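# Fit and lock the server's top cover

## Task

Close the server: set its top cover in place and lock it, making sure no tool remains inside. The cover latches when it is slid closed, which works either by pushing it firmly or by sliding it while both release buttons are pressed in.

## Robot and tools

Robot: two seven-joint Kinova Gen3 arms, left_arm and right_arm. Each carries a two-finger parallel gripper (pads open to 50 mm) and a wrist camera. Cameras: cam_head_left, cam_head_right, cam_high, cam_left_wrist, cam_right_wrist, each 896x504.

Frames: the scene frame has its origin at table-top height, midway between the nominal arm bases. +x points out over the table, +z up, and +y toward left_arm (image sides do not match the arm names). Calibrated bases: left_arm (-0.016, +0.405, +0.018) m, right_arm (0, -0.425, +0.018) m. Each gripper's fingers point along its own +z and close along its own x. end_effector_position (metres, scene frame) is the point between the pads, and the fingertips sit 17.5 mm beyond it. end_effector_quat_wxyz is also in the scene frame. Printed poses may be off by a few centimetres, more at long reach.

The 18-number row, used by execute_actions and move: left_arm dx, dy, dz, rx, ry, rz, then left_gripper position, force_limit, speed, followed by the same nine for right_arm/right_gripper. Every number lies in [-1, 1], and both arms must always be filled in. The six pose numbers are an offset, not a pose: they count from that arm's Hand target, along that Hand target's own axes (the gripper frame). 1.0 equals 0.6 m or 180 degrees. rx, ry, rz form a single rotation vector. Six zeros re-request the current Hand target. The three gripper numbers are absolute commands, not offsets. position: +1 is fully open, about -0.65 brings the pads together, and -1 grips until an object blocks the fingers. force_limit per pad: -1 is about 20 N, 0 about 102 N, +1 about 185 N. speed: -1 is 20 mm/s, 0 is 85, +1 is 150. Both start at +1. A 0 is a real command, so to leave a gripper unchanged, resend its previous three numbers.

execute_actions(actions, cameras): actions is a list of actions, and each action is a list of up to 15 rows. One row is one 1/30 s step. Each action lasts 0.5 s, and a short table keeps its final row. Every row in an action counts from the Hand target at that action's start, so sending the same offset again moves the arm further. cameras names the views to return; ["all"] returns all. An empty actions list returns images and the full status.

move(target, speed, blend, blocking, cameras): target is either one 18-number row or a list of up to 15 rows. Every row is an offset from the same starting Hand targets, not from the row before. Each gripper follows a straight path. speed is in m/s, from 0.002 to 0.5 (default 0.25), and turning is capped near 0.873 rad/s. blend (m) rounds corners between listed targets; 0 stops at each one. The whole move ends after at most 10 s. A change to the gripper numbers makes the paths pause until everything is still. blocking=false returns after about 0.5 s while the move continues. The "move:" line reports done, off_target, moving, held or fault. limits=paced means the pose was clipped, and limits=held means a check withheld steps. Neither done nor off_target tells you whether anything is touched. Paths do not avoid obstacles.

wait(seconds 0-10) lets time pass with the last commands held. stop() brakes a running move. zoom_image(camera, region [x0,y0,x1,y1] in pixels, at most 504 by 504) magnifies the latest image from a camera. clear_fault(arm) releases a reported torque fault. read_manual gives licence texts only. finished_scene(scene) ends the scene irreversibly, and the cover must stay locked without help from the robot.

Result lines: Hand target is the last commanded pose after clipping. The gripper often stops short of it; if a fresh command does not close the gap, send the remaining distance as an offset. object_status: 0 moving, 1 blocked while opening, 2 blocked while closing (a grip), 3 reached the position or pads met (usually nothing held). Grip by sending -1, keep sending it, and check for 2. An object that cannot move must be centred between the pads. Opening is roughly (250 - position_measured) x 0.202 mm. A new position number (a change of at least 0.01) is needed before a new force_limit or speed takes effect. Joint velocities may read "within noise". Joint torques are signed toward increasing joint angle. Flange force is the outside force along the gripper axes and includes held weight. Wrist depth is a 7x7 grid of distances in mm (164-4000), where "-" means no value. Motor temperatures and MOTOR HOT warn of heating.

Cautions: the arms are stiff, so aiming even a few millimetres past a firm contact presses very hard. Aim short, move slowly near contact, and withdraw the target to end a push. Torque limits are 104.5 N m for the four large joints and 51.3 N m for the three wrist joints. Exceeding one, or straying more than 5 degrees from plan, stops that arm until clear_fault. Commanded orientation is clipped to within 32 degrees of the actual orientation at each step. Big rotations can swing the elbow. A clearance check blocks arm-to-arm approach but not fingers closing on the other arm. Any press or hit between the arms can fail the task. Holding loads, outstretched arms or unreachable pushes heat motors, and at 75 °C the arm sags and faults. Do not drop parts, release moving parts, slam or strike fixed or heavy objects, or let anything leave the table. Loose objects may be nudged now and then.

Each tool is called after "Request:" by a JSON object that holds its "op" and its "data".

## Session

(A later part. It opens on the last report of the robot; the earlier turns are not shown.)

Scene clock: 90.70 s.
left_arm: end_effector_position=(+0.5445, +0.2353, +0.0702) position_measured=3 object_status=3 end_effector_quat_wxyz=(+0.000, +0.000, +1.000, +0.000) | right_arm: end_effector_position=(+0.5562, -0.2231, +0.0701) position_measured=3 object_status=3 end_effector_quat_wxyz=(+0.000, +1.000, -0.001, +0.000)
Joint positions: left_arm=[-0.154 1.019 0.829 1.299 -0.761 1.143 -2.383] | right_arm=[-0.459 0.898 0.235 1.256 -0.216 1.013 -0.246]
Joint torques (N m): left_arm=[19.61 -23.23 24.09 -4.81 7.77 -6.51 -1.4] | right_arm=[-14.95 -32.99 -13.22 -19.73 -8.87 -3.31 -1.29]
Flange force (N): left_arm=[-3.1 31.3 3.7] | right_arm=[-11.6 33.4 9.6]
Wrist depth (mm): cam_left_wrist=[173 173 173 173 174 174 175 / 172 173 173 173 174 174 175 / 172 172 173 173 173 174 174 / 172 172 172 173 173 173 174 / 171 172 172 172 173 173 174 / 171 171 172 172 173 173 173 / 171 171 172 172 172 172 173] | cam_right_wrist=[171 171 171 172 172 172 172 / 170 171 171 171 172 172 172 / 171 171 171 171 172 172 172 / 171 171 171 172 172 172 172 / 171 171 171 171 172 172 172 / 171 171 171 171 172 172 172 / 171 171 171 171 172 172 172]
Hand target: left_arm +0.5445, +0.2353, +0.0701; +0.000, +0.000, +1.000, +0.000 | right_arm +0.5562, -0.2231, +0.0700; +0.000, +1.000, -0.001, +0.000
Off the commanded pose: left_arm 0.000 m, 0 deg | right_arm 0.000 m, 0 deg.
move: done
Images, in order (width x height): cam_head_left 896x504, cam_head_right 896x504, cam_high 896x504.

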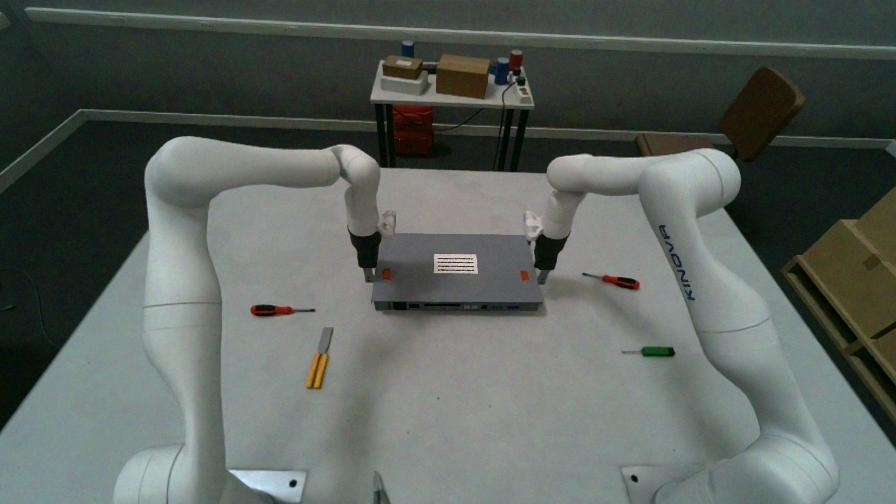

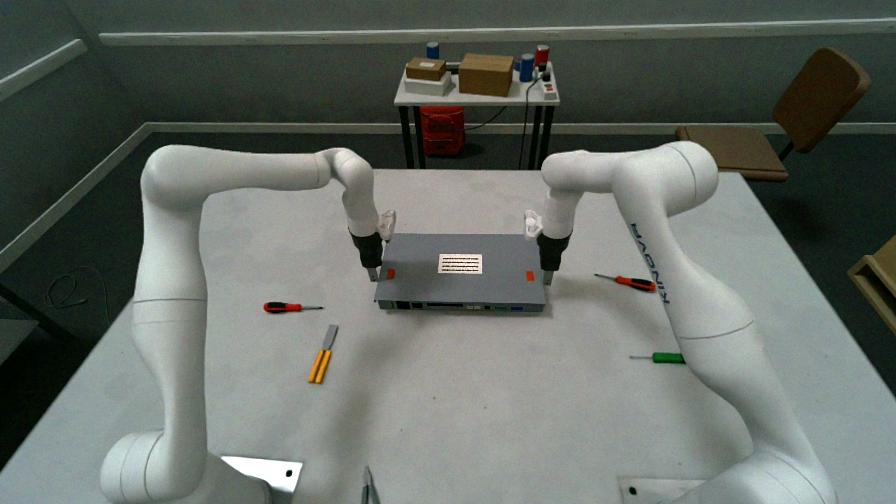

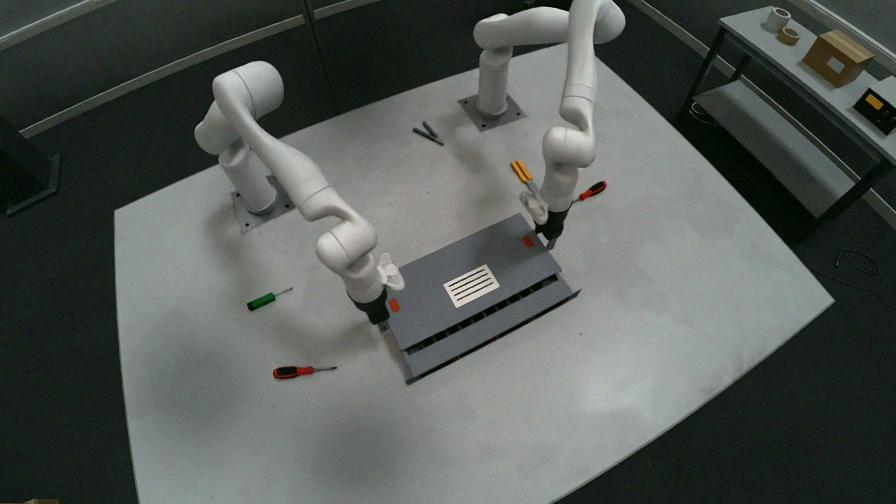

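Request:
{"op": "zoom_image", "data": {"camera": "cam_head_left", "region": [360, 255, 430, 320]}}

Request:
{"op": "zoom_image", "data": {"camera": "cam_head_left", "region": [490, 255, 560, 320]}}

Request:
{"op": "zoom_image", "data": {"camera": "cam_head_right", "region": [360, 255, 430, 320]}}

Request:
{"op": "zoom_image", "data": {"camera": "cam_head_right", "region": [490, 255, 560, 320]}}

Request:
{"op": "zoom_image", "data": {"camera": "cam_high", "region": [360, 280, 460, 390]}}

Request:
{"op": "zoom_image", "data": {"camera": "cam_high", "region": [500, 210, 600, 320]}}

Scaled by 7.200 from the camera's 896x504 image, which has a finer 1280x720 frame.

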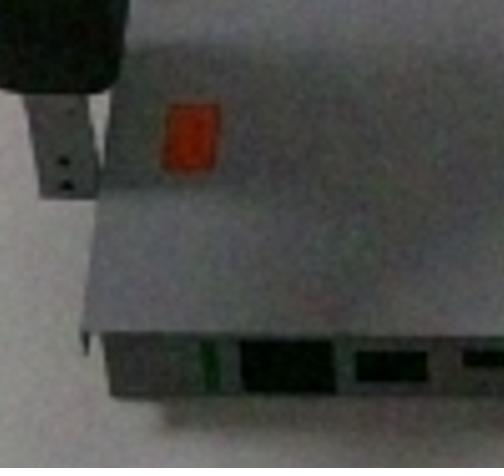

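Scaled by 7.200 from the camera's 896x504 image, which has a finer 1280x720 frame.

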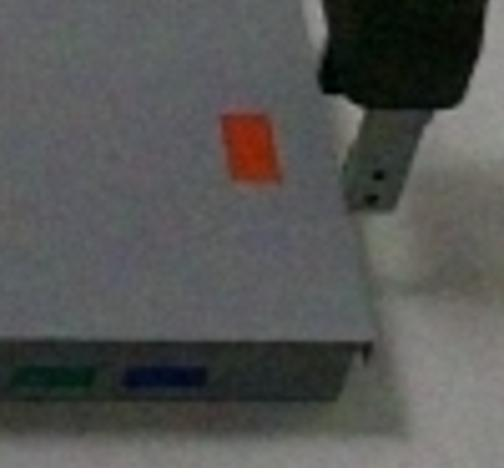

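Scaled by 7.200 from the camera's 896x504 image, which has a finer 1280x720 frame.

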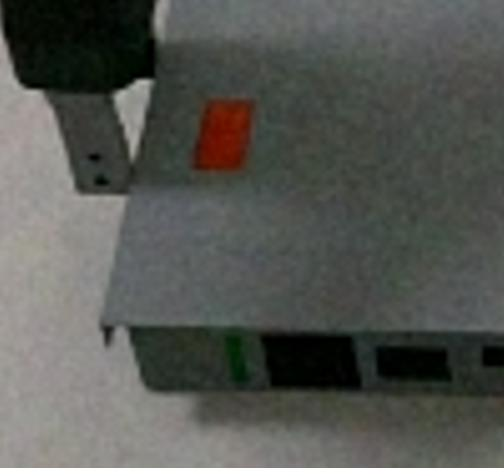

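Scaled by 7.200 from the camera's 896x504 image, which has a finer 1280x720 frame.

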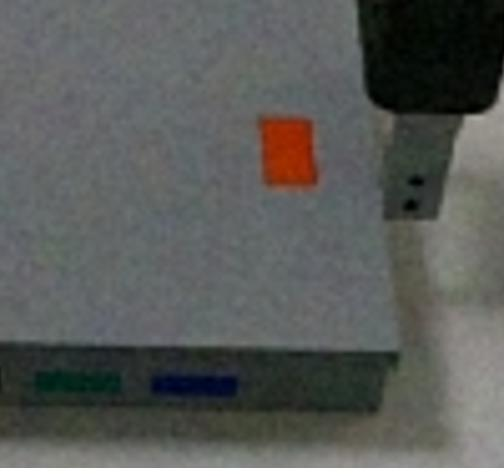

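Scaled by 4.582 from the camera's 896x504 image, which has a finer 1280x720 frame.

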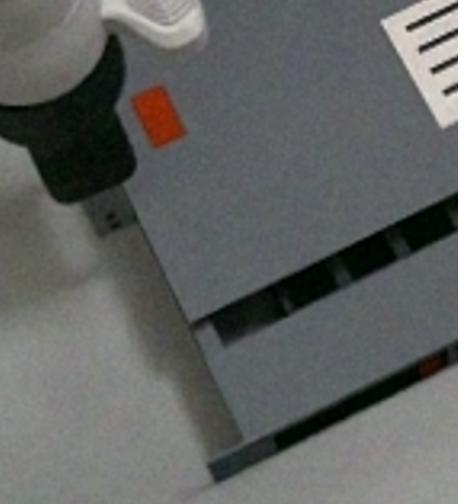

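Scaled by 4.582 from the camera's 896x504 image, which has a finer 1280x720 frame.

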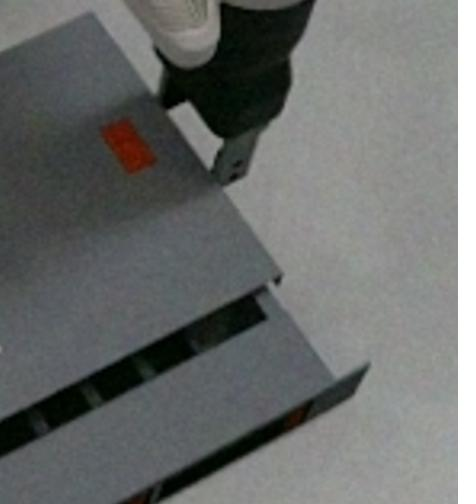

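Request:
{"op": "zoom_image", "data": {"camera": "cam_high", "region": [390, 335, 430, 390]}}

Request:
{"op": "zoom_image", "data": {"camera": "cam_high", "region": [540, 255, 590, 305]}}

Request:
{"op": "zoom_image", "data": {"camera": "cam_head_left", "region": [364, 290, 394, 320]}}

Request:
{"op": "zoom_image", "data": {"camera": "cam_head_left", "region": [525, 290, 555, 320]}}

Request:
{"op": "zoom_image", "data": {"camera": "cam_head_right", "region": [364, 290, 394, 320]}}

Request:
{"op": "zoom_image", "data": {"camera": "cam_head_right", "region": [525, 290, 555, 320]}}

Scaled by 9.164 from the camera's 896x504 image, which has a finer 1280x720 frame.

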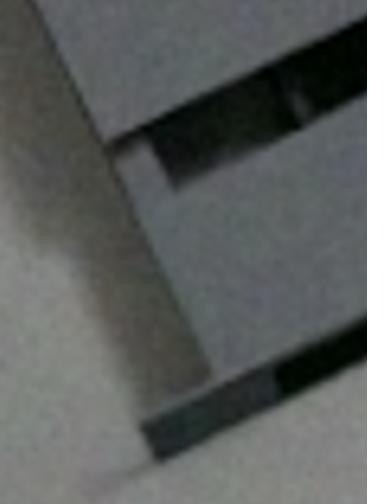

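Scaled by 10.080 from the camera's 896x504 image, which has a finer 1280x720 frame.

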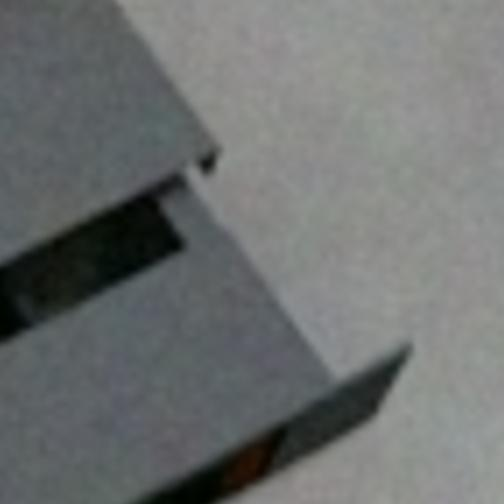

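Scaled by 16.800 from the camera's 896x504 image, which has a finer 1280x720 frame.

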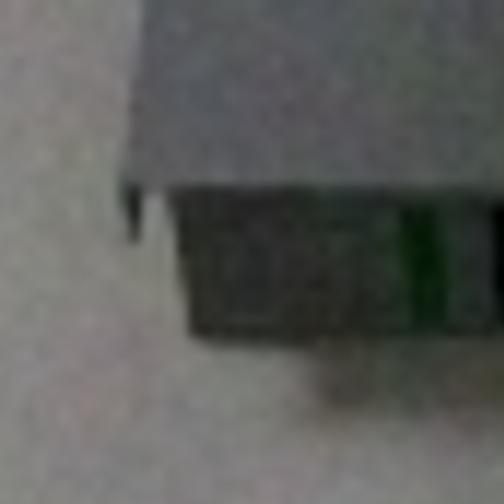

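Scaled by 16.800 from the camera's 896x504 image, which has a finer 1280x720 frame.

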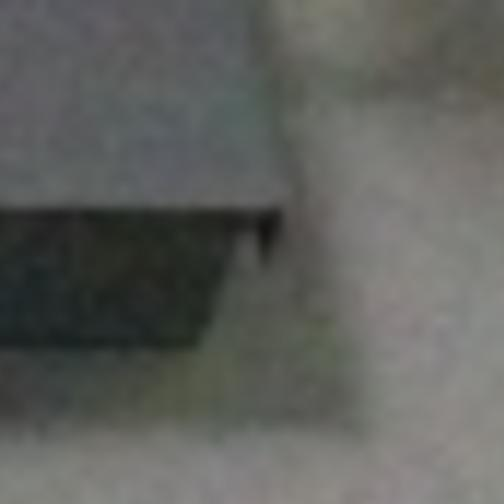

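Scaled by 16.800 from the camera's 896x504 image, which has a finer 1280x720 frame.

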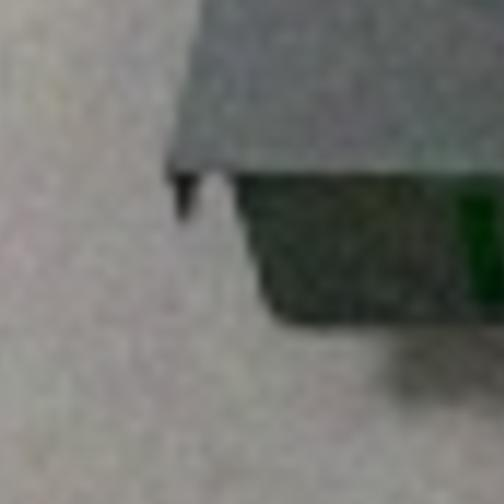

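Scaled by 16.800 from the camera's 896x504 image, which has a finer 1280x720 frame.

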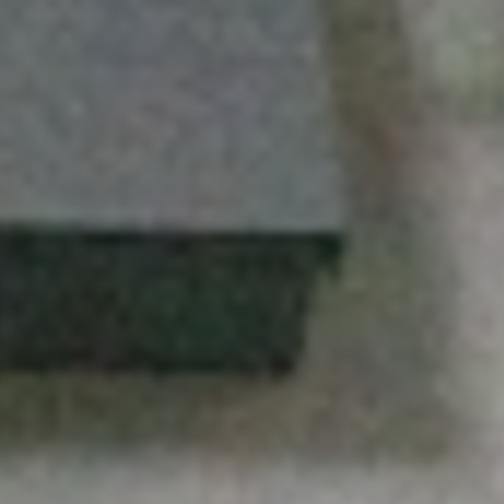

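Request:
{"op": "move", "data": {"target": [[0, -0.002, 0.005, 0, 0, 0, 1, 0, 0, 0, 0.002, 0.005, 0, 0, 0, 1, 0, 0]], "speed": 0.03, "cameras": ["cam_head_left", "cam_head_right", "cam_high"]}}

Request:
{"op": "zoom_image", "data": {"camera": "cam_head_left", "region": [364, 290, 394, 320]}}

Request:
{"op": "zoom_image", "data": {"camera": "cam_head_left", "region": [525, 290, 555, 320]}}

Request:
{"op": "zoom_image", "data": {"camera": "cam_head_right", "region": [364, 290, 394, 320]}}

Request:
{"op": "zoom_image", "data": {"camera": "cam_head_right", "region": [525, 290, 555, 320]}}

Request:
{"op": "zoom_image", "data": {"camera": "cam_high", "region": [390, 335, 430, 390]}}

Request:
{"op": "zoom_image", "data": {"camera": "cam_high", "region": [540, 255, 590, 305]}}

Scene clock: 97.27 s.
left_arm: end_effector_position=(+0.5445, +0.2340, +0.0672) position_measured=3 object_status=3 end_effector_quat_wxyz=(+0.000, +0.000, +1.000, +0.000) | right_arm: end_effector_position=(+0.5562, -0.2243, +0.0670) position_measured=3 object_status=3 end_effector_quat_wxyz=(+0.000, +1.000, -0.001, +0.000)
Joint positions: left_arm=[-0.151 1.024 0.826 1.3 -0.764 1.138 -2.38] | right_arm=[-0.457 0.901 0.234 1.26 -0.217 1.005 -0.243]
Joint torques (N m): left_arm=[19.57 -23.31 24.13 -4.84 7.7 -6.53 -1.43] | right_arm=[-15.04 -32.91 -13.33 -19.73 -8.85 -3.27 -1.28]
Flange force (N): left_arm=[-2.8 31.3 3.8] | right_arm=[-11.9 33.6 9.4]
Wrist depth (mm): cam_left_wrist=[173 173 173 174 174 175 175 / 172 173 173 173 174 174 174 / 172 172 173 173 173 174 174 / 172 172 172 173 173 173 174 / 172 171 172 173 173 173 174 / 171 172 172 172 173 173 173 / 171 171 171 172 172 173 173] | cam_right_wrist=[170 171 171 171 172 172 172 / 171 171 171 171 172 172 172 / 171 171 171 171 172 172 172 / 170 171 171 172 172 172 172 / 171 171 171 172 172 172 172 / 171 171 171 171 172 172 172 / 171 171 171 172 172 172 172]
Hand target: left_arm +0.5445, +0.2340, +0.0671; +0.000, +0.000, +1.000, +0.000 | right_arm +0.5562, -0.2243, +0.0670; +0.000, +1.000, -0.001, +0.000
Off the commanded pose: left_arm 0.000 m, 0 deg | right_arm 0.000 m, 0 deg.
move: done
Images, in order (width x height): cam_head_left 896x504, cam_head_right 896x504, cam_high 896x504.

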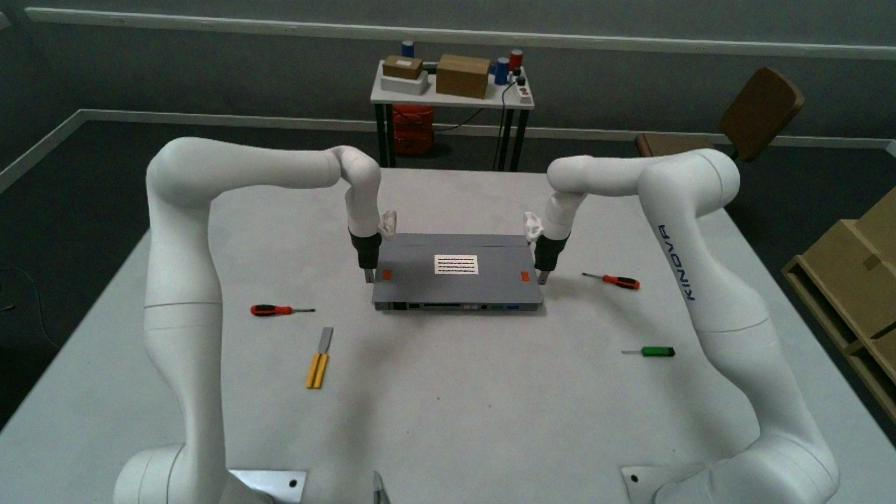

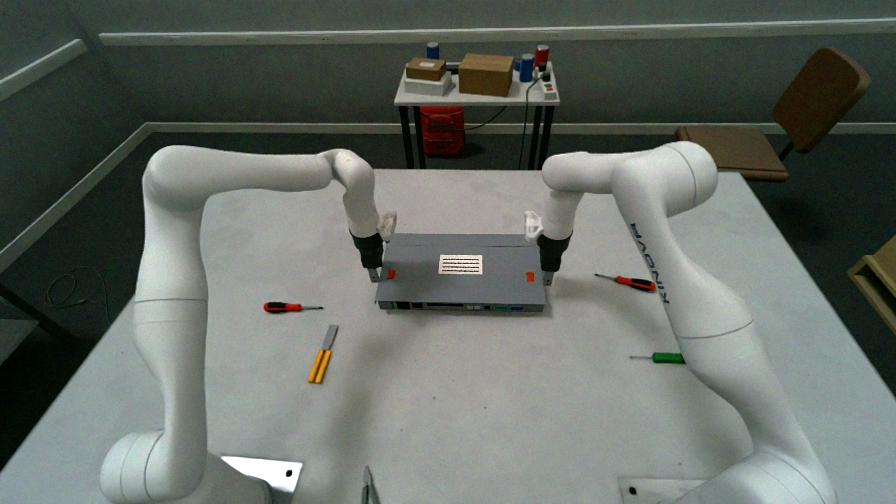

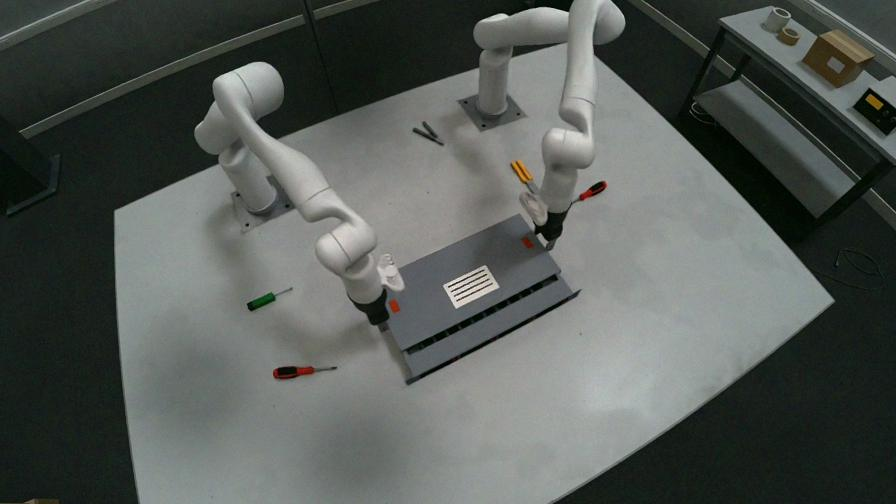

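Scaled by 16.800 from the camera's 896x504 image, which has a finer 1280x720 frame.

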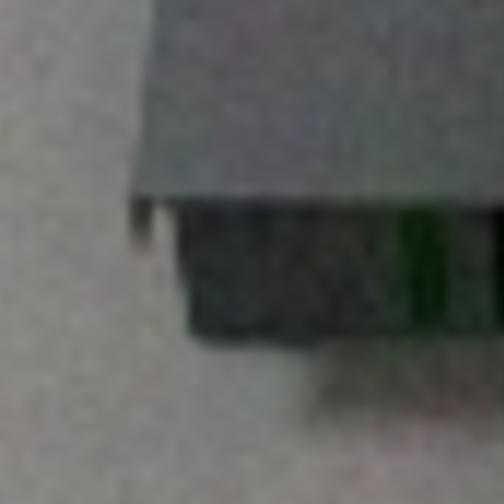

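Scaled by 16.800 from the camera's 896x504 image, which has a finer 1280x720 frame.

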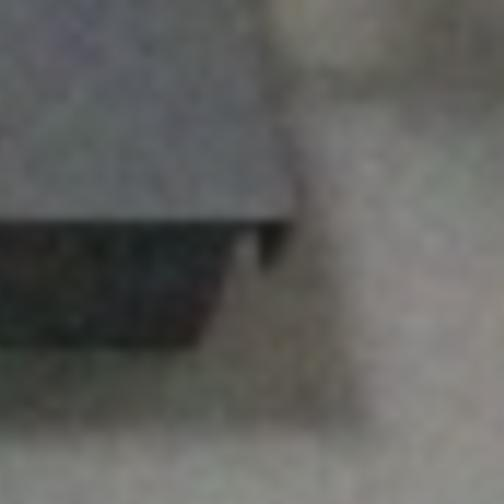

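Scaled by 16.800 from the camera's 896x504 image, which has a finer 1280x720 frame.

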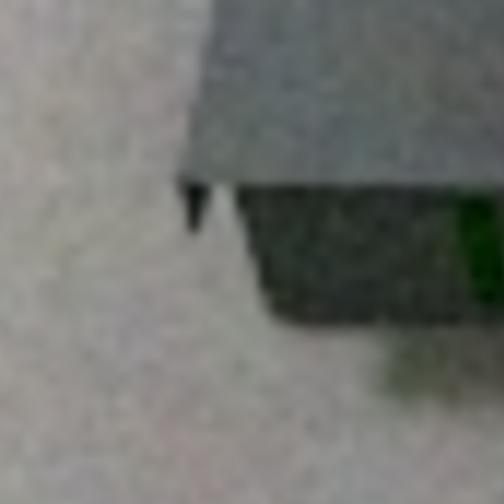

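Scaled by 16.800 from the camera's 896x504 image, which has a finer 1280x720 frame.

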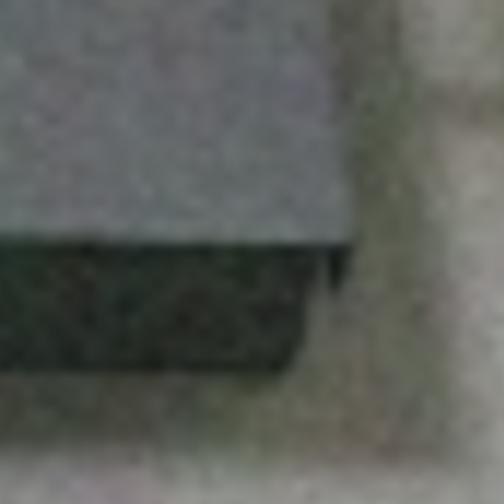

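Scaled by 9.164 from the camera's 896x504 image, which has a finer 1280x720 frame.

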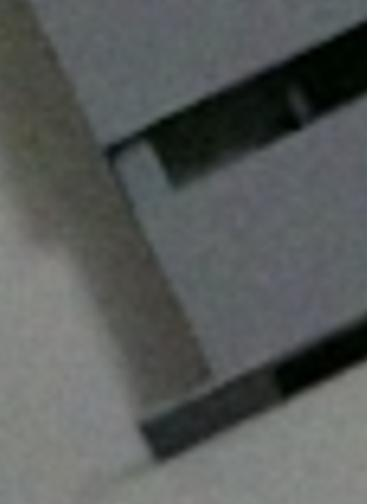

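Scaled by 10.080 from the camera's 896x504 image, which has a finer 1280x720 frame.

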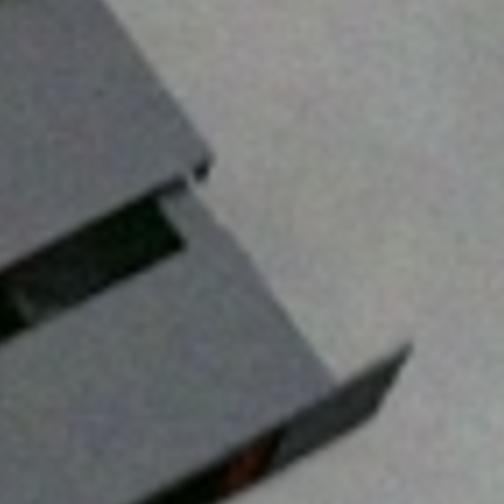

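Request:
{"op": "move", "data": {"target": [[0, -0.00083, 0.0025, 0, 0, 0, 1, 0, 0, 0, 0.00083, 0.0025, 0, 0, 0, 1, 0, 0]], "speed": 0.03, "cameras": []}}

Scene clock: 98.87 s.
left_arm: end_effector_position=(+0.5445, +0.2335, +0.0656) position_measured=3 object_status=3 end_effector_quat_wxyz=(+0.000, +0.000, +1.000, +0.000) | right_arm: end_effector_position=(+0.5562, -0.2248, +0.0654) position_measured=3 object_status=3 end_effector_quat_wxyz=(+0.000, +1.000, -0.001, +0.000)
Joint positions: left_arm=[-0.149 1.026 0.825 1.3 -0.765 1.136 -2.378] | right_arm=[-0.456 0.903 0.234 1.262 -0.217 1.002 -0.242]
Joint torques (N m): left_arm=[18.29 -23.62 23.05 -5.16 7.16 -6.22 -1.36] | right_arm=[-17.35 -31.25 -15.92 -18.92 -10.05 -3.04 -1.38]
Flange force (N): left_arm=[-2.2 29.3 3.9] | right_arm=[-9.9 37.2 6.2]
Wrist depth (mm): cam_left_wrist=[173 173 174 173 173 174 174 / 173 173 173 173 173 174 174 / 172 173 173 173 173 173 173 / 172 172 172 172 173 173 173 / 172 172 172 172 172 173 173 / 172 172 172 172 172 172 172 / 171 171 171 172 172 172 172] | cam_right_wrist=[170 170 171 172 172 173 173 / 170 171 171 171 172 173 173 / 170 171 171 172 172 173 173 / 170 171 171 172 172 173 173 / 170 171 171 172 172 173 173 / 170 171 171 172 172 173 173 / 170 171 171 172 172 173 173]
Hand target: left_arm +0.5445, +0.2336, +0.0656; +0.000, +0.000, +1.000, +0.000 | right_arm +0.5562, -0.2248, +0.0655; +0.000, +1.000, -0.001, +0.000
Off the commanded pose: left_arm 0.000 m, 0 deg | right_arm 0.000 m, 0 deg.
move: done
No camera images: "cameras" was empty.

Request:
{"op": "move", "data": {"target": [[0, -0.00133, 0, 0, 0, 0, 1, 0, 0, 0, 0.00133, 0, 0, 0, 0, 1, 0, 0]], "speed": 0.03, "cameras": []}}

Scene clock: 100.17 s.
left_arm: end_effector_position=(+0.5446, +0.2328, +0.0656) position_measured=3 object_status=3 end_effector_quat_wxyz=(+0.000, +0.000, +1.000, +0.000) | right_arm: end_effector_position=(+0.5562, -0.2255, +0.0655) position_measured=3 object_status=3 end_effector_quat_wxyz=(+0.000, +1.000, -0.001, +0.000)
Joint positions: left_arm=[-0.148 1.027 0.825 1.299 -0.765 1.136 -2.378] | right_arm=[-0.455 0.902 0.233 1.263 -0.217 1.001 -0.241]
Joint torques (N m): left_arm=[20.03 -23.3 24.53 -4.87 7.83 -6.76 -1.44] | right_arm=[-14.8 -32.81 -13.16 -19.45 -8.73 -3.19 -1.26]
Motor temperatures (°C): left_arm=[36 40 35 41 39 45 42] | right_arm=[38 40 36 34 49 43 42]
Flange force (N): left_arm=[-2.6 32.1 3.8] | right_arm=[-11.4 32.9 9.2]
Wrist depth (mm): cam_left_wrist=[173 173 174 173 173 174 174 / 172 173 173 173 173 174 174 / 172 172 173 173 173 173 173 / 172 172 172 173 173 173 173 / 172 172 172 172 173 173 173 / 171 171 172 172 172 172 173 / 171 171 172 171 172 172 172] | cam_right_wrist=[170 171 171 171 172 172 173 / 170 171 171 172 172 173 173 / 170 171 171 172 172 172 173 / 170 171 171 172 172 173 173 / 170 171 171 171 172 172 173 / 170 171 171 172 172 173 173 / 170 171 171 172 172 173 173]
Hand target: left_arm +0.5445, +0.2328, +0.0656; +0.000, +0.000, +1.000, +0.000 | right_arm +0.5562, -0.2256, +0.0655; +0.000, +1.000, -0.001, +0.000
Off the commanded pose: left_arm 0.000 m, 0 deg | right_arm 0.000 m, 0 deg.
move: done
No camera images: "cameras" was empty.

Request:
{"op": "move", "data": {"target": [[0, -0.00033, 0.003, 0, 0, 0, 1, 0, 0, 0, 0.00033, 0.003, 0, 0, 0, 1, 0, 0]], "speed": 0.03, "cameras": []}}

Scene clock: 100.97 s.
left_arm: end_effector_position=(+0.5445, +0.2326, +0.0638) position_measured=3 object_status=3 end_effector_quat_wxyz=(+0.000, +0.000, +1.000, +0.000) | right_arm: end_effector_position=(+0.5562, -0.2258, +0.0637) position_measured=3 object_status=3 end_effector_quat_wxyz=(+0.000, +1.000, -0.001, +0.000)
Joint positions: left_arm=[-0.147 1.029 0.823 1.3 -0.766 1.133 -2.376] | right_arm=[-0.454 0.904 0.233 1.265 -0.217 0.997 -0.24]
Joint torques (N m): left_arm=[20.86 -22.36 25.01 -5.88 7.57 -8.16 -1.48] | right_arm=[-13.01 -32.61 -11.51 -18.47 -7.74 -2.63 -1.16]
Flange force (N): left_arm=[1.3 34.7 0.7] | right_arm=[-10.8 29.3 9.8]
Wrist depth (mm): cam_left_wrist=[171 172 173 174 175 177 178 / 171 172 173 174 175 177 178 / 170 171 173 174 175 176 177 / 170 171 173 174 175 176 177 / 170 171 172 173 175 176 177 / 170 171 172 174 175 176 177 / 170 171 172 173 174 175 176] | cam_right_wrist=[172 172 171 171 170 170 169 / 172 172 171 171 170 170 169 / 172 172 171 171 170 170 169 / 172 172 171 171 170 169 169 / 172 172 171 170 170 170 169 / 172 172 171 170 170 169 169 / 172 171 171 171 170 169 169]
Hand target: left_arm +0.5445, +0.2326, +0.0638; +0.000, +0.000, +1.000, +0.000 | right_arm +0.5562, -0.2258, +0.0637; +0.000, +1.000, -0.001, +0.000
Off the commanded pose: left_arm 0.000 m, 0 deg | right_arm 0.000 m, 0 deg.
move: done
No camera images: "cameras" was empty.

Request:
{"op": "execute_actions", "data": {"actions": [], "cameras": ["cam_head_left", "cam_head_right", "cam_high"]}}

Request:
{"op": "zoom_image", "data": {"camera": "cam_high", "region": [390, 335, 430, 390]}}

Request:
{"op": "zoom_image", "data": {"camera": "cam_high", "region": [540, 255, 590, 305]}}

Request:
{"op": "zoom_image", "data": {"camera": "cam_head_left", "region": [364, 290, 394, 320]}}

Request:
{"op": "zoom_image", "data": {"camera": "cam_head_right", "region": [525, 290, 555, 320]}}

Scene clock: 101.77 s.
left_arm: end_effector_position=(+0.5445, +0.2326, +0.0638) position_measured=3 object_status=3 end_effector_quat_wxyz=(+0.000, +0.000, +1.000, +0.000) | right_arm: end_effector_position=(+0.5562, -0.2258, +0.0637) position_measured=3 object_status=3 end_effector_quat_wxyz=(+0.000, +1.000, -0.001, +0.000)
Joint positions: left_arm=[-0.147 1.029 0.823 1.3 -0.766 1.133 -2.376] | right_arm=[-0.454 0.904 0.233 1.265 -0.217 0.997 -0.24]
Joint velocities: within noise
Joint torques (N m): left_arm=[20.86 -22.28 25.04 -5.88 7.61 -8.21 -1.48] | right_arm=[-13.03 -32.55 -11.44 -18.42 -7.75 -2.58 -1.16]
Motor temperatures (°C): left_arm=[36 40 35 41 39 45 42] | right_arm=[38 40 36 34 49 43 42]
Flange force (N): left_arm=[1.3 34.7 0.5] | right_arm=[-10.8 29.3 9.8]
Wrist depth (mm): cam_left_wrist=[171 172 173 174 175 177 178 / 171 171 173 174 175 176 178 / 170 171 173 174 175 176 178 / 170 171 172 174 175 176 177 / 170 171 172 173 175 176 177 / 170 171 172 173 175 176 177 / 170 170 172 173 174 175 177] | cam_right_wrist=[172 172 171 171 170 170 169 / 172 172 171 171 170 170 169 / 172 172 171 171 170 170 169 / 172 172 171 171 170 170 169 / 172 172 171 170 170 169 169 / 172 171 171 170 170 169 169 / 172 172 171 170 170 169 169]
Hand target: left_arm +0.5445, +0.2326, +0.0638; +0.000, +0.000, +1.000, +0.000 | right_arm +0.5562, -0.2258, +0.0637; +0.000, +1.000, -0.001, +0.000
Tool commands: left_gripper/position=+1.0 left_gripper/force_limit=+0.0 left_gripper/speed=+0.0 right_gripper/position=+1.0 right_gripper/force_limit=+0.0 right_gripper/speed=+0.0
Off the commanded pose: left_arm 0.000 m, 0 deg | right_arm 0.000 m, 0 deg.
Images, in order (width x height): cam_head_left 896x504, cam_head_right 896x504, cam_high 896x504.

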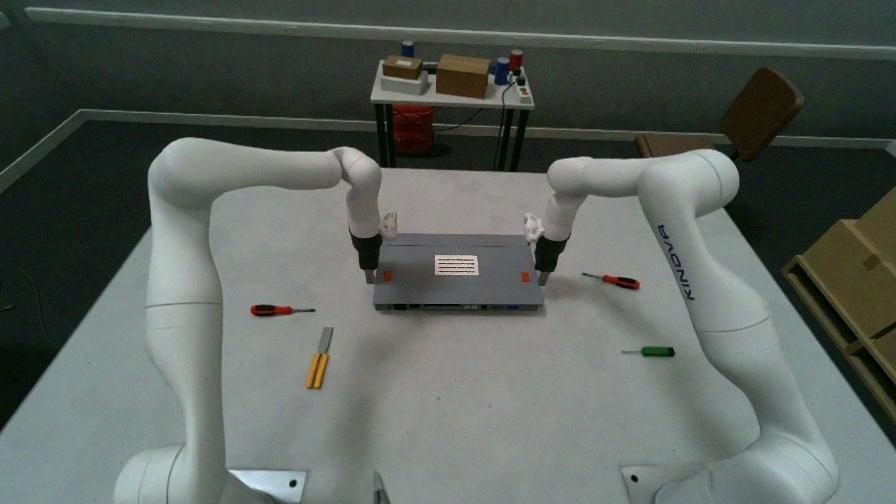

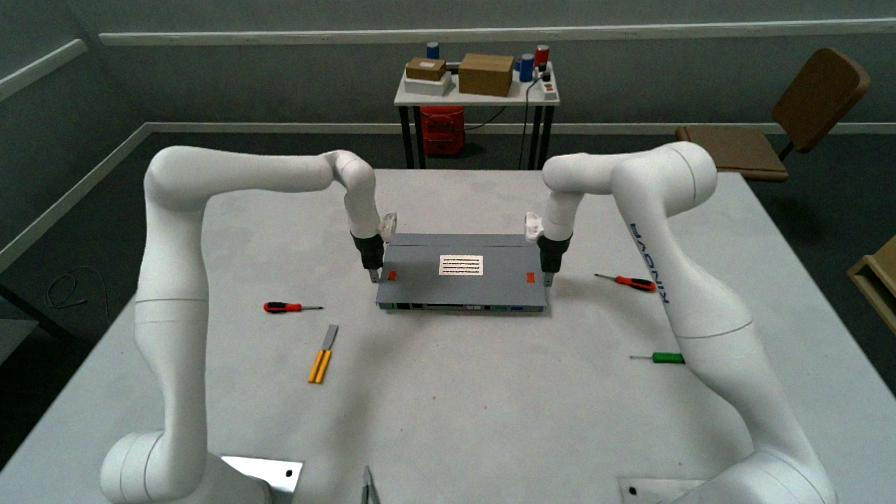

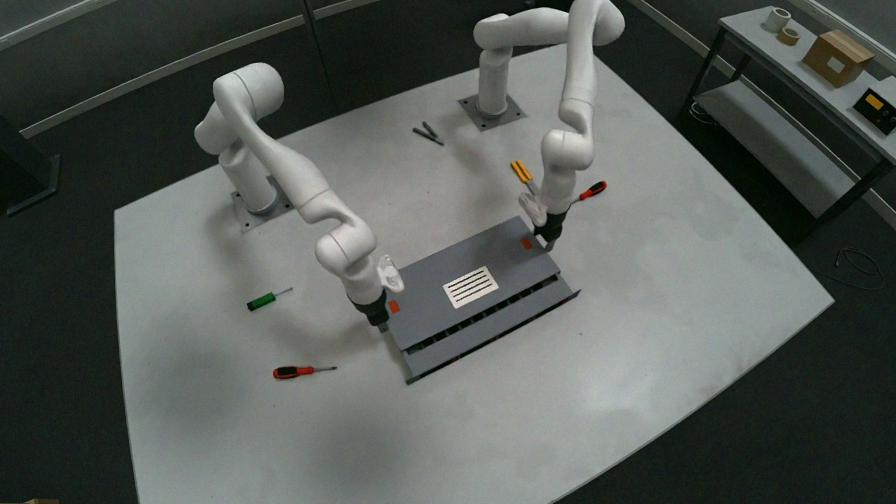

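Scaled by 9.164 from the camera's 896x504 image, which has a finer 1280x720 frame.

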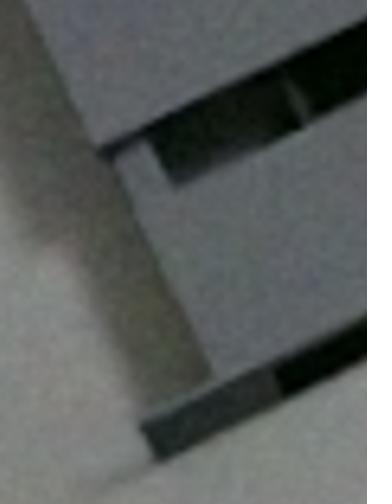

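Scaled by 10.080 from the camera's 896x504 image, which has a finer 1280x720 frame.

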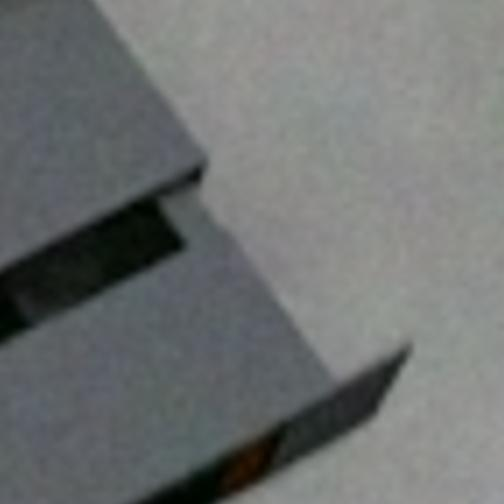

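Scaled by 16.800 from the camera's 896x504 image, which has a finer 1280x720 frame.

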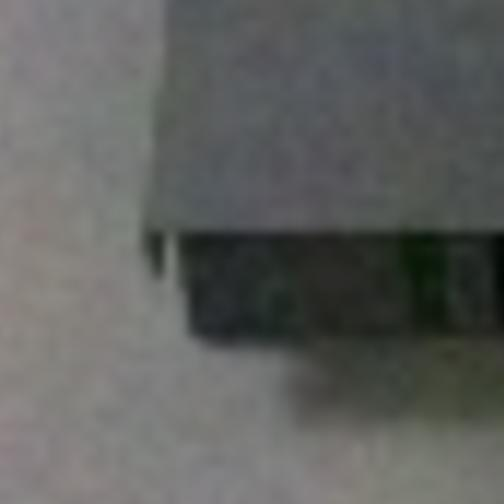

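Scaled by 16.800 from the camera's 896x504 image, which has a finer 1280x720 frame.

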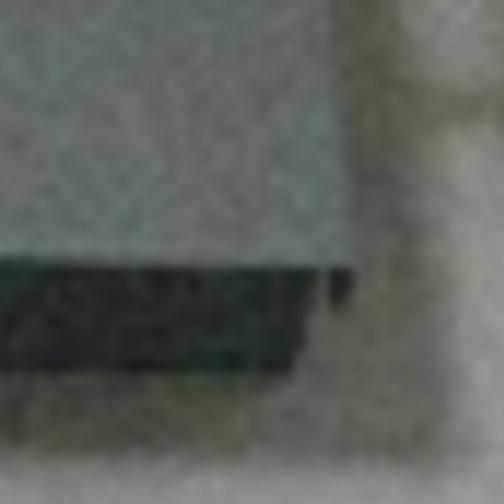

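Request:
{"op": "move", "data": {"target": [[0.001667, 0.000833, -0.003833, 0, 0.00917, -0.00139, 1, 0, 0, 0.001667, -0.000833, -0.003833, 0, -0.00917, -0.00139, 1, 0, 0]], "speed": 0.03, "cameras": []}}

Scene clock: 104.87 s.
left_arm: end_effector_position=(+0.5435, +0.2331, +0.0661) position_measured=3 object_status=3 end_effector_quat_wxyz=(-0.014, -0.002, +1.000, +0.000) | right_arm: end_effector_position=(+0.5572, -0.2253, +0.0660) position_measured=3 object_status=3 end_effector_quat_wxyz=(+0.000, +1.000, +0.001, -0.014)
Joint positions: left_arm=[-0.143 1.042 0.829 1.261 -0.748 1.178 -2.397] | right_arm=[-0.442 0.922 0.228 1.215 -0.22 1.056 -0.234]
Joint torques (N m): left_arm=[18.93 -23.62 23.34 -4.74 7.84 -6.13 -1.38] | right_arm=[-14.56 -33.14 -12.93 -19.35 -8.95 -2.88 -1.24]
Flange force (N): left_arm=[-3.2 30.2 3.3] | right_arm=[-12.5 32.8 10.1]
Wrist depth (mm): cam_left_wrist=[171 172 173 174 175 177 178 / 171 172 173 174 175 176 178 / 170 171 173 174 175 176 177 / 170 171 173 174 175 176 177 / 170 171 172 174 175 176 177 / 170 171 172 173 175 176 177 / 170 171 172 173 174 176 177] | cam_right_wrist=[172 172 171 171 171 170 169 / 172 172 171 171 170 170 169 / 172 172 171 171 170 170 169 / 172 172 171 171 170 170 169 / 172 172 171 171 170 169 169 / 172 171 171 170 170 169 169 / 172 171 171 171 170 169 169]
Hand target: left_arm +0.5436, +0.2331, +0.0661; -0.014, -0.002, +1.000, +0.000 | right_arm +0.5572, -0.2253, +0.0660; +0.000, +1.000, +0.001, -0.014
Off the commanded pose: left_arm 0.000 m, 0 deg | right_arm 0.000 m, 0 deg.
move: done
No camera images: "cameras" was empty.

Request:
{"op": "move", "data": {"target": [[0, 0, 0.003833, 0, 0, 0, 1, 0, 0, 0, 0, 0.003833, 0, 0, 0, 1, 0, 0]], "speed": 0.03, "cameras": []}}

Scene clock: 105.77 s.
left_arm: end_effector_position=(+0.5435, +0.2331, +0.0639) position_measured=3 object_status=3 end_effector_quat_wxyz=(-0.014, -0.002, +1.000, +0.000) | right_arm: end_effector_position=(+0.5571, -0.2253, +0.0637) position_measured=3 object_status=3 end_effector_quat_wxyz=(+0.000, +1.000, +0.001, -0.014)
Joint positions: left_arm=[-0.143 1.045 0.828 1.263 -0.75 1.174 -2.396] | right_arm=[-0.442 0.925 0.227 1.217 -0.22 1.051 -0.234]
Joint torques (N m): left_arm=[19.28 -23.61 23.66 -4.74 7.95 -6.21 -1.41] | right_arm=[-14.83 -33.27 -13.21 -19.36 -9.11 -3.07 -1.29]
Flange force (N): left_arm=[-2.8 30.9 3.5] | right_arm=[-11.6 33.0 9.7]
Wrist depth (mm): cam_left_wrist=[171 172 173 174 176 177 178 / 171 172 173 174 175 177 178 / 170 172 173 174 175 177 178 / 170 171 172 174 175 176 177 / 170 171 172 174 175 176 177 / 170 171 172 174 175 176 177 / 170 170 172 173 174 175 177] | cam_right_wrist=[172 172 172 171 170 170 169 / 172 172 171 171 170 170 169 / 172 172 171 171 170 170 169 / 172 172 171 171 170 170 169 / 172 172 171 171 170 169 169 / 172 172 171 171 170 170 169 / 172 172 171 171 170 169 169]
Hand target: left_arm +0.5435, +0.2331, +0.0638; -0.014, -0.002, +1.000, +0.000 | right_arm +0.5571, -0.2253, +0.0637; +0.000, +1.000, +0.001, -0.014
Off the commanded pose: left_arm 0.000 m, 0 deg | right_arm 0.000 m, 0 deg.
move: done
No camera images: "cameras" was empty.

Request:
{"op": "move", "data": {"target": [[0, 0, 0.003333, 0, 0, 0, 1, 0, 0, 0, 0, 0.003333, 0, 0, 0, 1, 0, 0]], "speed": 0.03, "cameras": []}}

Scene clock: 106.57 s.
left_arm: end_effector_position=(+0.5434, +0.2331, +0.0618) position_measured=3 object_status=3 end_effector_quat_wxyz=(-0.014, -0.002, +1.000, +0.000) | right_arm: end_effector_position=(+0.5571, -0.2253, +0.0617) position_measured=3 object_status=3 end_effector_quat_wxyz=(+0.000, +1.000, +0.001, -0.014)
Joint positions: left_arm=[-0.143 1.048 0.827 1.265 -0.752 1.17 -2.394] | right_arm=[-0.442 0.927 0.227 1.219 -0.221 1.046 -0.234]
Joint torques (N m): left_arm=[19.27 -23.58 23.72 -4.71 7.92 -6.22 -1.43] | right_arm=[-14.81 -33.3 -13.21 -19.36 -9.05 -3.08 -1.28]
Flange force (N): left_arm=[-2.7 30.9 3.5] | right_arm=[-11.7 33.0 9.6]
Wrist depth (mm): cam_left_wrist=[171 172 173 174 176 177 178 / 170 172 173 174 175 177 178 / 170 171 173 174 175 176 177 / 170 171 173 174 175 176 178 / 170 171 172 173 175 176 177 / 170 171 172 174 175 176 177 / 170 171 172 173 174 176 177] | cam_right_wrist=[172 172 171 171 170 170 169 / 172 172 172 171 170 170 169 / 172 172 171 171 170 170 169 / 172 172 171 171 170 170 169 / 172 172 171 171 170 170 169 / 172 172 171 171 170 170 169 / 172 172 171 170 170 169 169]
Hand target: left_arm +0.5434, +0.2331, +0.0618; -0.014, -0.002, +1.000, +0.000 | right_arm +0.5571, -0.2253, +0.0617; +0.000, +1.000, +0.001, -0.014
Off the commanded pose: left_arm 0.000 m, 0 deg | right_arm 0.000 m, 0 deg.
move: done
No camera images: "cameras" was empty.

Request:
{"op": "move", "data": {"target": [[0, 0, 0.003333, 0, 0, 0, 1, 0, 0, 0, 0, 0.003333, 0, 0, 0, 1, 0, 0]], "speed": 0.03, "cameras": []}}

Scene clock: 107.40 s.
left_arm: end_effector_position=(+0.5434, +0.2331, +0.0598) position_measured=3 object_status=3 end_effector_quat_wxyz=(-0.014, -0.002, +1.000, +0.000) | right_arm: end_effector_position=(+0.5570, -0.2253, +0.0597) position_measured=3 object_status=3 end_effector_quat_wxyz=(+0.000, +1.000, +0.001, -0.014)
Joint positions: left_arm=[-0.142 1.05 0.825 1.266 -0.753 1.166 -2.393] | right_arm=[-0.441 0.93 0.226 1.22 -0.221 1.042 -0.233]
Joint torques (N m): left_arm=[19.28 -23.59 23.72 -4.69 7.87 -6.22 -1.41] | right_arm=[-14.81 -33.37 -13.25 -19.38 -9.07 -3.1 -1.28]
Flange force (N): left_arm=[-2.7 31.0 3.5] | right_arm=[-11.7 33.0 9.6]
Wrist depth (mm): cam_left_wrist=[171 172 173 174 176 177 178 / 170 172 173 174 175 177 178 / 170 172 173 174 175 177 177 / 170 171 173 173 175 176 177 / 170 171 172 173 175 176 178 / 170 171 172 174 175 176 177 / 170 171 172 173 174 176 177] | cam_right_wrist=[172 172 172 171 170 170 169 / 172 172 172 171 170 170 169 / 172 172 171 171 170 170 169 / 172 172 171 171 170 169 169 / 172 172 171 171 170 170 169 / 172 172 171 170 170 169 169 / 172 172 171 171 170 169 169]
Hand target: left_arm +0.5434, +0.2331, +0.0598; -0.014, -0.002, +1.000, +0.000 | right_arm +0.5570, -0.2253, +0.0597; +0.000, +1.000, +0.001, -0.014
Off the commanded pose: left_arm 0.000 m, 0 deg | right_arm 0.000 m, 0 deg.
move: done
No camera images: "cameras" was empty.

Request:
{"op": "move", "data": {"target": [[0, 0, 0.003333, 0, 0, 0, 1, 0, 0, 0, 0, 0.003333, 0, 0, 0, 1, 0, 0]], "speed": 0.03, "cameras": []}}

Scene clock: 108.37 s.
left_arm: end_effector_position=(+0.5433, +0.2330, +0.0579) position_measured=3 object_status=3 end_effector_quat_wxyz=(-0.014, -0.002, +1.000, +0.000) | right_arm: end_effector_position=(+0.5570, -0.2253, +0.0577) position_measured=3 object_status=3 end_effector_quat_wxyz=(+0.000, +1.000, +0.001, -0.014)
Joint positions: left_arm=[-0.142 1.053 0.824 1.268 -0.755 1.162 -2.392] | right_arm=[-0.441 0.933 0.226 1.222 -0.222 1.038 -0.233]
Joint torques (N m): left_arm=[19.27 -23.6 23.75 -4.62 7.88 -6.22 -1.41] | right_arm=[-14.8 -33.45 -13.25 -19.38 -9.03 -3.03 -1.28]
Flange force (N): left_arm=[-2.8 30.9 3.5] | right_arm=[-11.8 33.0 9.8]
Wrist depth (mm): cam_left_wrist=[171 172 173 174 176 177 178 / 170 172 173 174 175 177 178 / 170 172 173 174 175 176 177 / 170 171 173 174 175 176 177 / 170 171 172 173 175 176 177 / 170 171 172 173 175 176 177 / 170 170 172 173 174 175 177] | cam_right_wrist=[173 172 172 171 171 170 169 / 172 172 171 171 170 170 169 / 172 172 171 171 170 170 169 / 172 172 171 171 170 170 169 / 172 172 171 171 170 169 169 / 172 172 171 171 170 170 169 / 172 171 171 170 170 169 169]
Hand target: left_arm +0.5433, +0.2330, +0.0578; -0.014, -0.002, +1.000, +0.000 | right_arm +0.5570, -0.2253, +0.0577; +0.000, +1.000, +0.001, -0.014
Off the commanded pose: left_arm 0.000 m, 0 deg | right_arm 0.000 m, 0 deg.
move: done
No camera images: "cameras" was empty.

Request:
{"op": "move", "data": {"target": [[0, 0, 0.003333, 0, 0, 0, 1, 0, 0, 0, 0, 0.003333, 0, 0, 0, 1, 0, 0]], "speed": 0.03, "cameras": []}}

Scene clock: 111.10 s.
left_arm: end_effector_position=(+0.5432, +0.2331, +0.0558) position_measured=3 object_status=3 end_effector_quat_wxyz=(-0.014, -0.002, +1.000, +0.000) | right_arm: end_effector_position=(+0.5569, -0.2253, +0.0557) position_measured=3 object_status=3 end_effector_quat_wxyz=(+0.000, +1.000, +0.001, -0.014)
Joint positions: left_arm=[-0.142 1.055 0.822 1.269 -0.757 1.159 -2.391] | right_arm=[-0.441 0.935 0.225 1.224 -0.222 1.034 -0.232]
Joint torques (N m): left_arm=[19.25 -23.58 23.75 -4.59 7.84 -6.26 -1.42] | right_arm=[-14.74 -33.47 -13.27 -19.33 -9.02 -3 -1.3]
Flange force (N): left_arm=[-2.8 30.9 3.4] | right_arm=[-11.8 33.0 9.7]
Wrist depth (mm): cam_left_wrist=[171 172 173 174 176 177 178 / 170 172 173 174 175 177 178 / 170 171 173 174 175 176 178 / 170 171 172 174 175 176 177 / 170 171 172 174 175 176 177 / 170 171 172 173 174 176 177 / 170 171 172 173 174 176 177] | cam_right_wrist=[172 172 171 171 170 170 169 / 172 172 171 171 170 170 169 / 172 172 171 171 170 170 169 / 172 172 171 171 170 170 169 / 172 172 171 171 170 170 169 / 172 172 171 171 170 169 169 / 172 172 171 170 170 169 169]
Hand target: left_arm +0.5432, +0.2331, +0.0558; -0.014, -0.002, +1.000, +0.000 | right_arm +0.5569, -0.2253, +0.0557; +0.000, +1.000, +0.001, -0.014
Off the commanded pose: left_arm 0.000 m, 0 deg | right_arm 0.000 m, 0 deg.
move: done
No camera images: "cameras" was empty.

Request:
{"op": "move", "data": {"target": [[0, 0, 0.0025, 0, 0, 0, 1, 0, 0, 0, 0, 0.0025, 0, 0, 0, 1, 0, 0]], "speed": 0.03, "cameras": []}}

Scene clock: 111.93 s.
left_arm: end_effector_position=(+0.5432, +0.2331, +0.0543) position_measured=3 object_status=3 end_effector_quat_wxyz=(-0.014, -0.002, +1.000, +0.000) | right_arm: end_effector_position=(+0.5569, -0.2253, +0.0542) position_measured=3 object_status=3 end_effector_quat_wxyz=(+0.000, +1.000, +0.001, -0.014)
Joint positions: left_arm=[-0.141 1.057 0.821 1.271 -0.758 1.156 -2.39] | right_arm=[-0.441 0.937 0.225 1.225 -0.222 1.031 -0.232]
Joint torques (N m): left_arm=[19.22 -23.54 23.76 -4.51 7.81 -6.22 -1.4] | right_arm=[-14.77 -33.41 -13.24 -19.32 -8.97 -3.05 -1.28]
Flange force (N): left_arm=[-2.9 30.8 3.4] | right_arm=[-11.7 33.0 9.5]
Wrist depth (mm): cam_left_wrist=[171 172 173 174 175 176 178 / 171 172 173 174 175 176 178 / 171 172 173 174 175 176 177 / 170 171 172 174 175 176 177 / 170 171 172 174 174 176 177 / 170 171 172 173 174 176 177 / 170 170 172 173 174 175 177] | cam_right_wrist=[172 172 171 171 171 170 170 / 172 172 171 171 170 170 169 / 172 172 171 171 170 170 169 / 172 172 171 171 170 170 169 / 172 172 171 171 170 170 169 / 172 172 171 171 170 170 169 / 172 172 171 170 170 170 169]
Hand target: left_arm +0.5432, +0.2331, +0.0543; -0.014, -0.002, +1.000, +0.000 | right_arm +0.5569, -0.2253, +0.0542; +0.000, +1.000, +0.001, -0.014
Off the commanded pose: left_arm 0.000 m, 0 deg | right_arm 0.000 m, 0 deg.
move: done
No camera images: "cameras" was empty.

Request:
{"op": "move", "data": {"target": [[0, 0, 0.0025, 0, 0, 0, 1, 0, 0, 0, 0, 0.0025, 0, 0, 0, 1, 0, 0]], "speed": 0.03, "cameras": []}}

Scene clock: 112.73 s.
left_arm: end_effector_position=(+0.5432, +0.2331, +0.0529) position_measured=3 object_status=3 end_effector_quat_wxyz=(-0.014, -0.002, +1.000, +0.000) | right_arm: end_effector_position=(+0.5568, -0.2253, +0.0527) position_measured=3 object_status=3 end_effector_quat_wxyz=(+0.000, +1.000, +0.001, -0.014)
Joint positions: left_arm=[-0.141 1.059 0.82 1.272 -0.759 1.153 -2.389] | right_arm=[-0.441 0.939 0.225 1.226 -0.223 1.027 -0.232]
Joint torques (N m): left_arm=[19.68 -16.65 21.58 -3.83 7.27 -7.79 -1.41] | right_arm=[-14.9 -33.21 -13.37 -19.06 -8.92 -2.9 -1.24]
Flange force (N): left_arm=[3.1 33.4 -11.0] | right_arm=[-11.3 33.0 9.2]
Wrist depth (mm): cam_left_wrist=[171 172 173 174 175 176 177 / 171 172 173 174 175 176 177 / 171 171 173 174 175 176 177 / 170 171 172 173 174 175 176 / 170 171 172 173 174 175 176 / 170 171 172 173 174 175 176 / 169 170 171 172 173 174 176] | cam_right_wrist=[172 172 171 171 170 170 170 / 172 172 171 171 171 170 170 / 172 172 171 171 170 170 170 / 172 172 171 171 170 170 170 / 172 171 171 171 171 170 169 / 172 172 171 171 170 170 170 / 172 171 171 171 170 170 170]
Hand target: left_arm +0.5432, +0.2331, +0.0528; -0.014, -0.002, +1.000, +0.000 | right_arm +0.5568, -0.2253, +0.0527; +0.000, +1.000, +0.001, -0.014
Off the commanded pose: left_arm 0.000 m, 0 deg | right_arm 0.000 m, 0 deg.
move: done
No camera images: "cameras" was empty.


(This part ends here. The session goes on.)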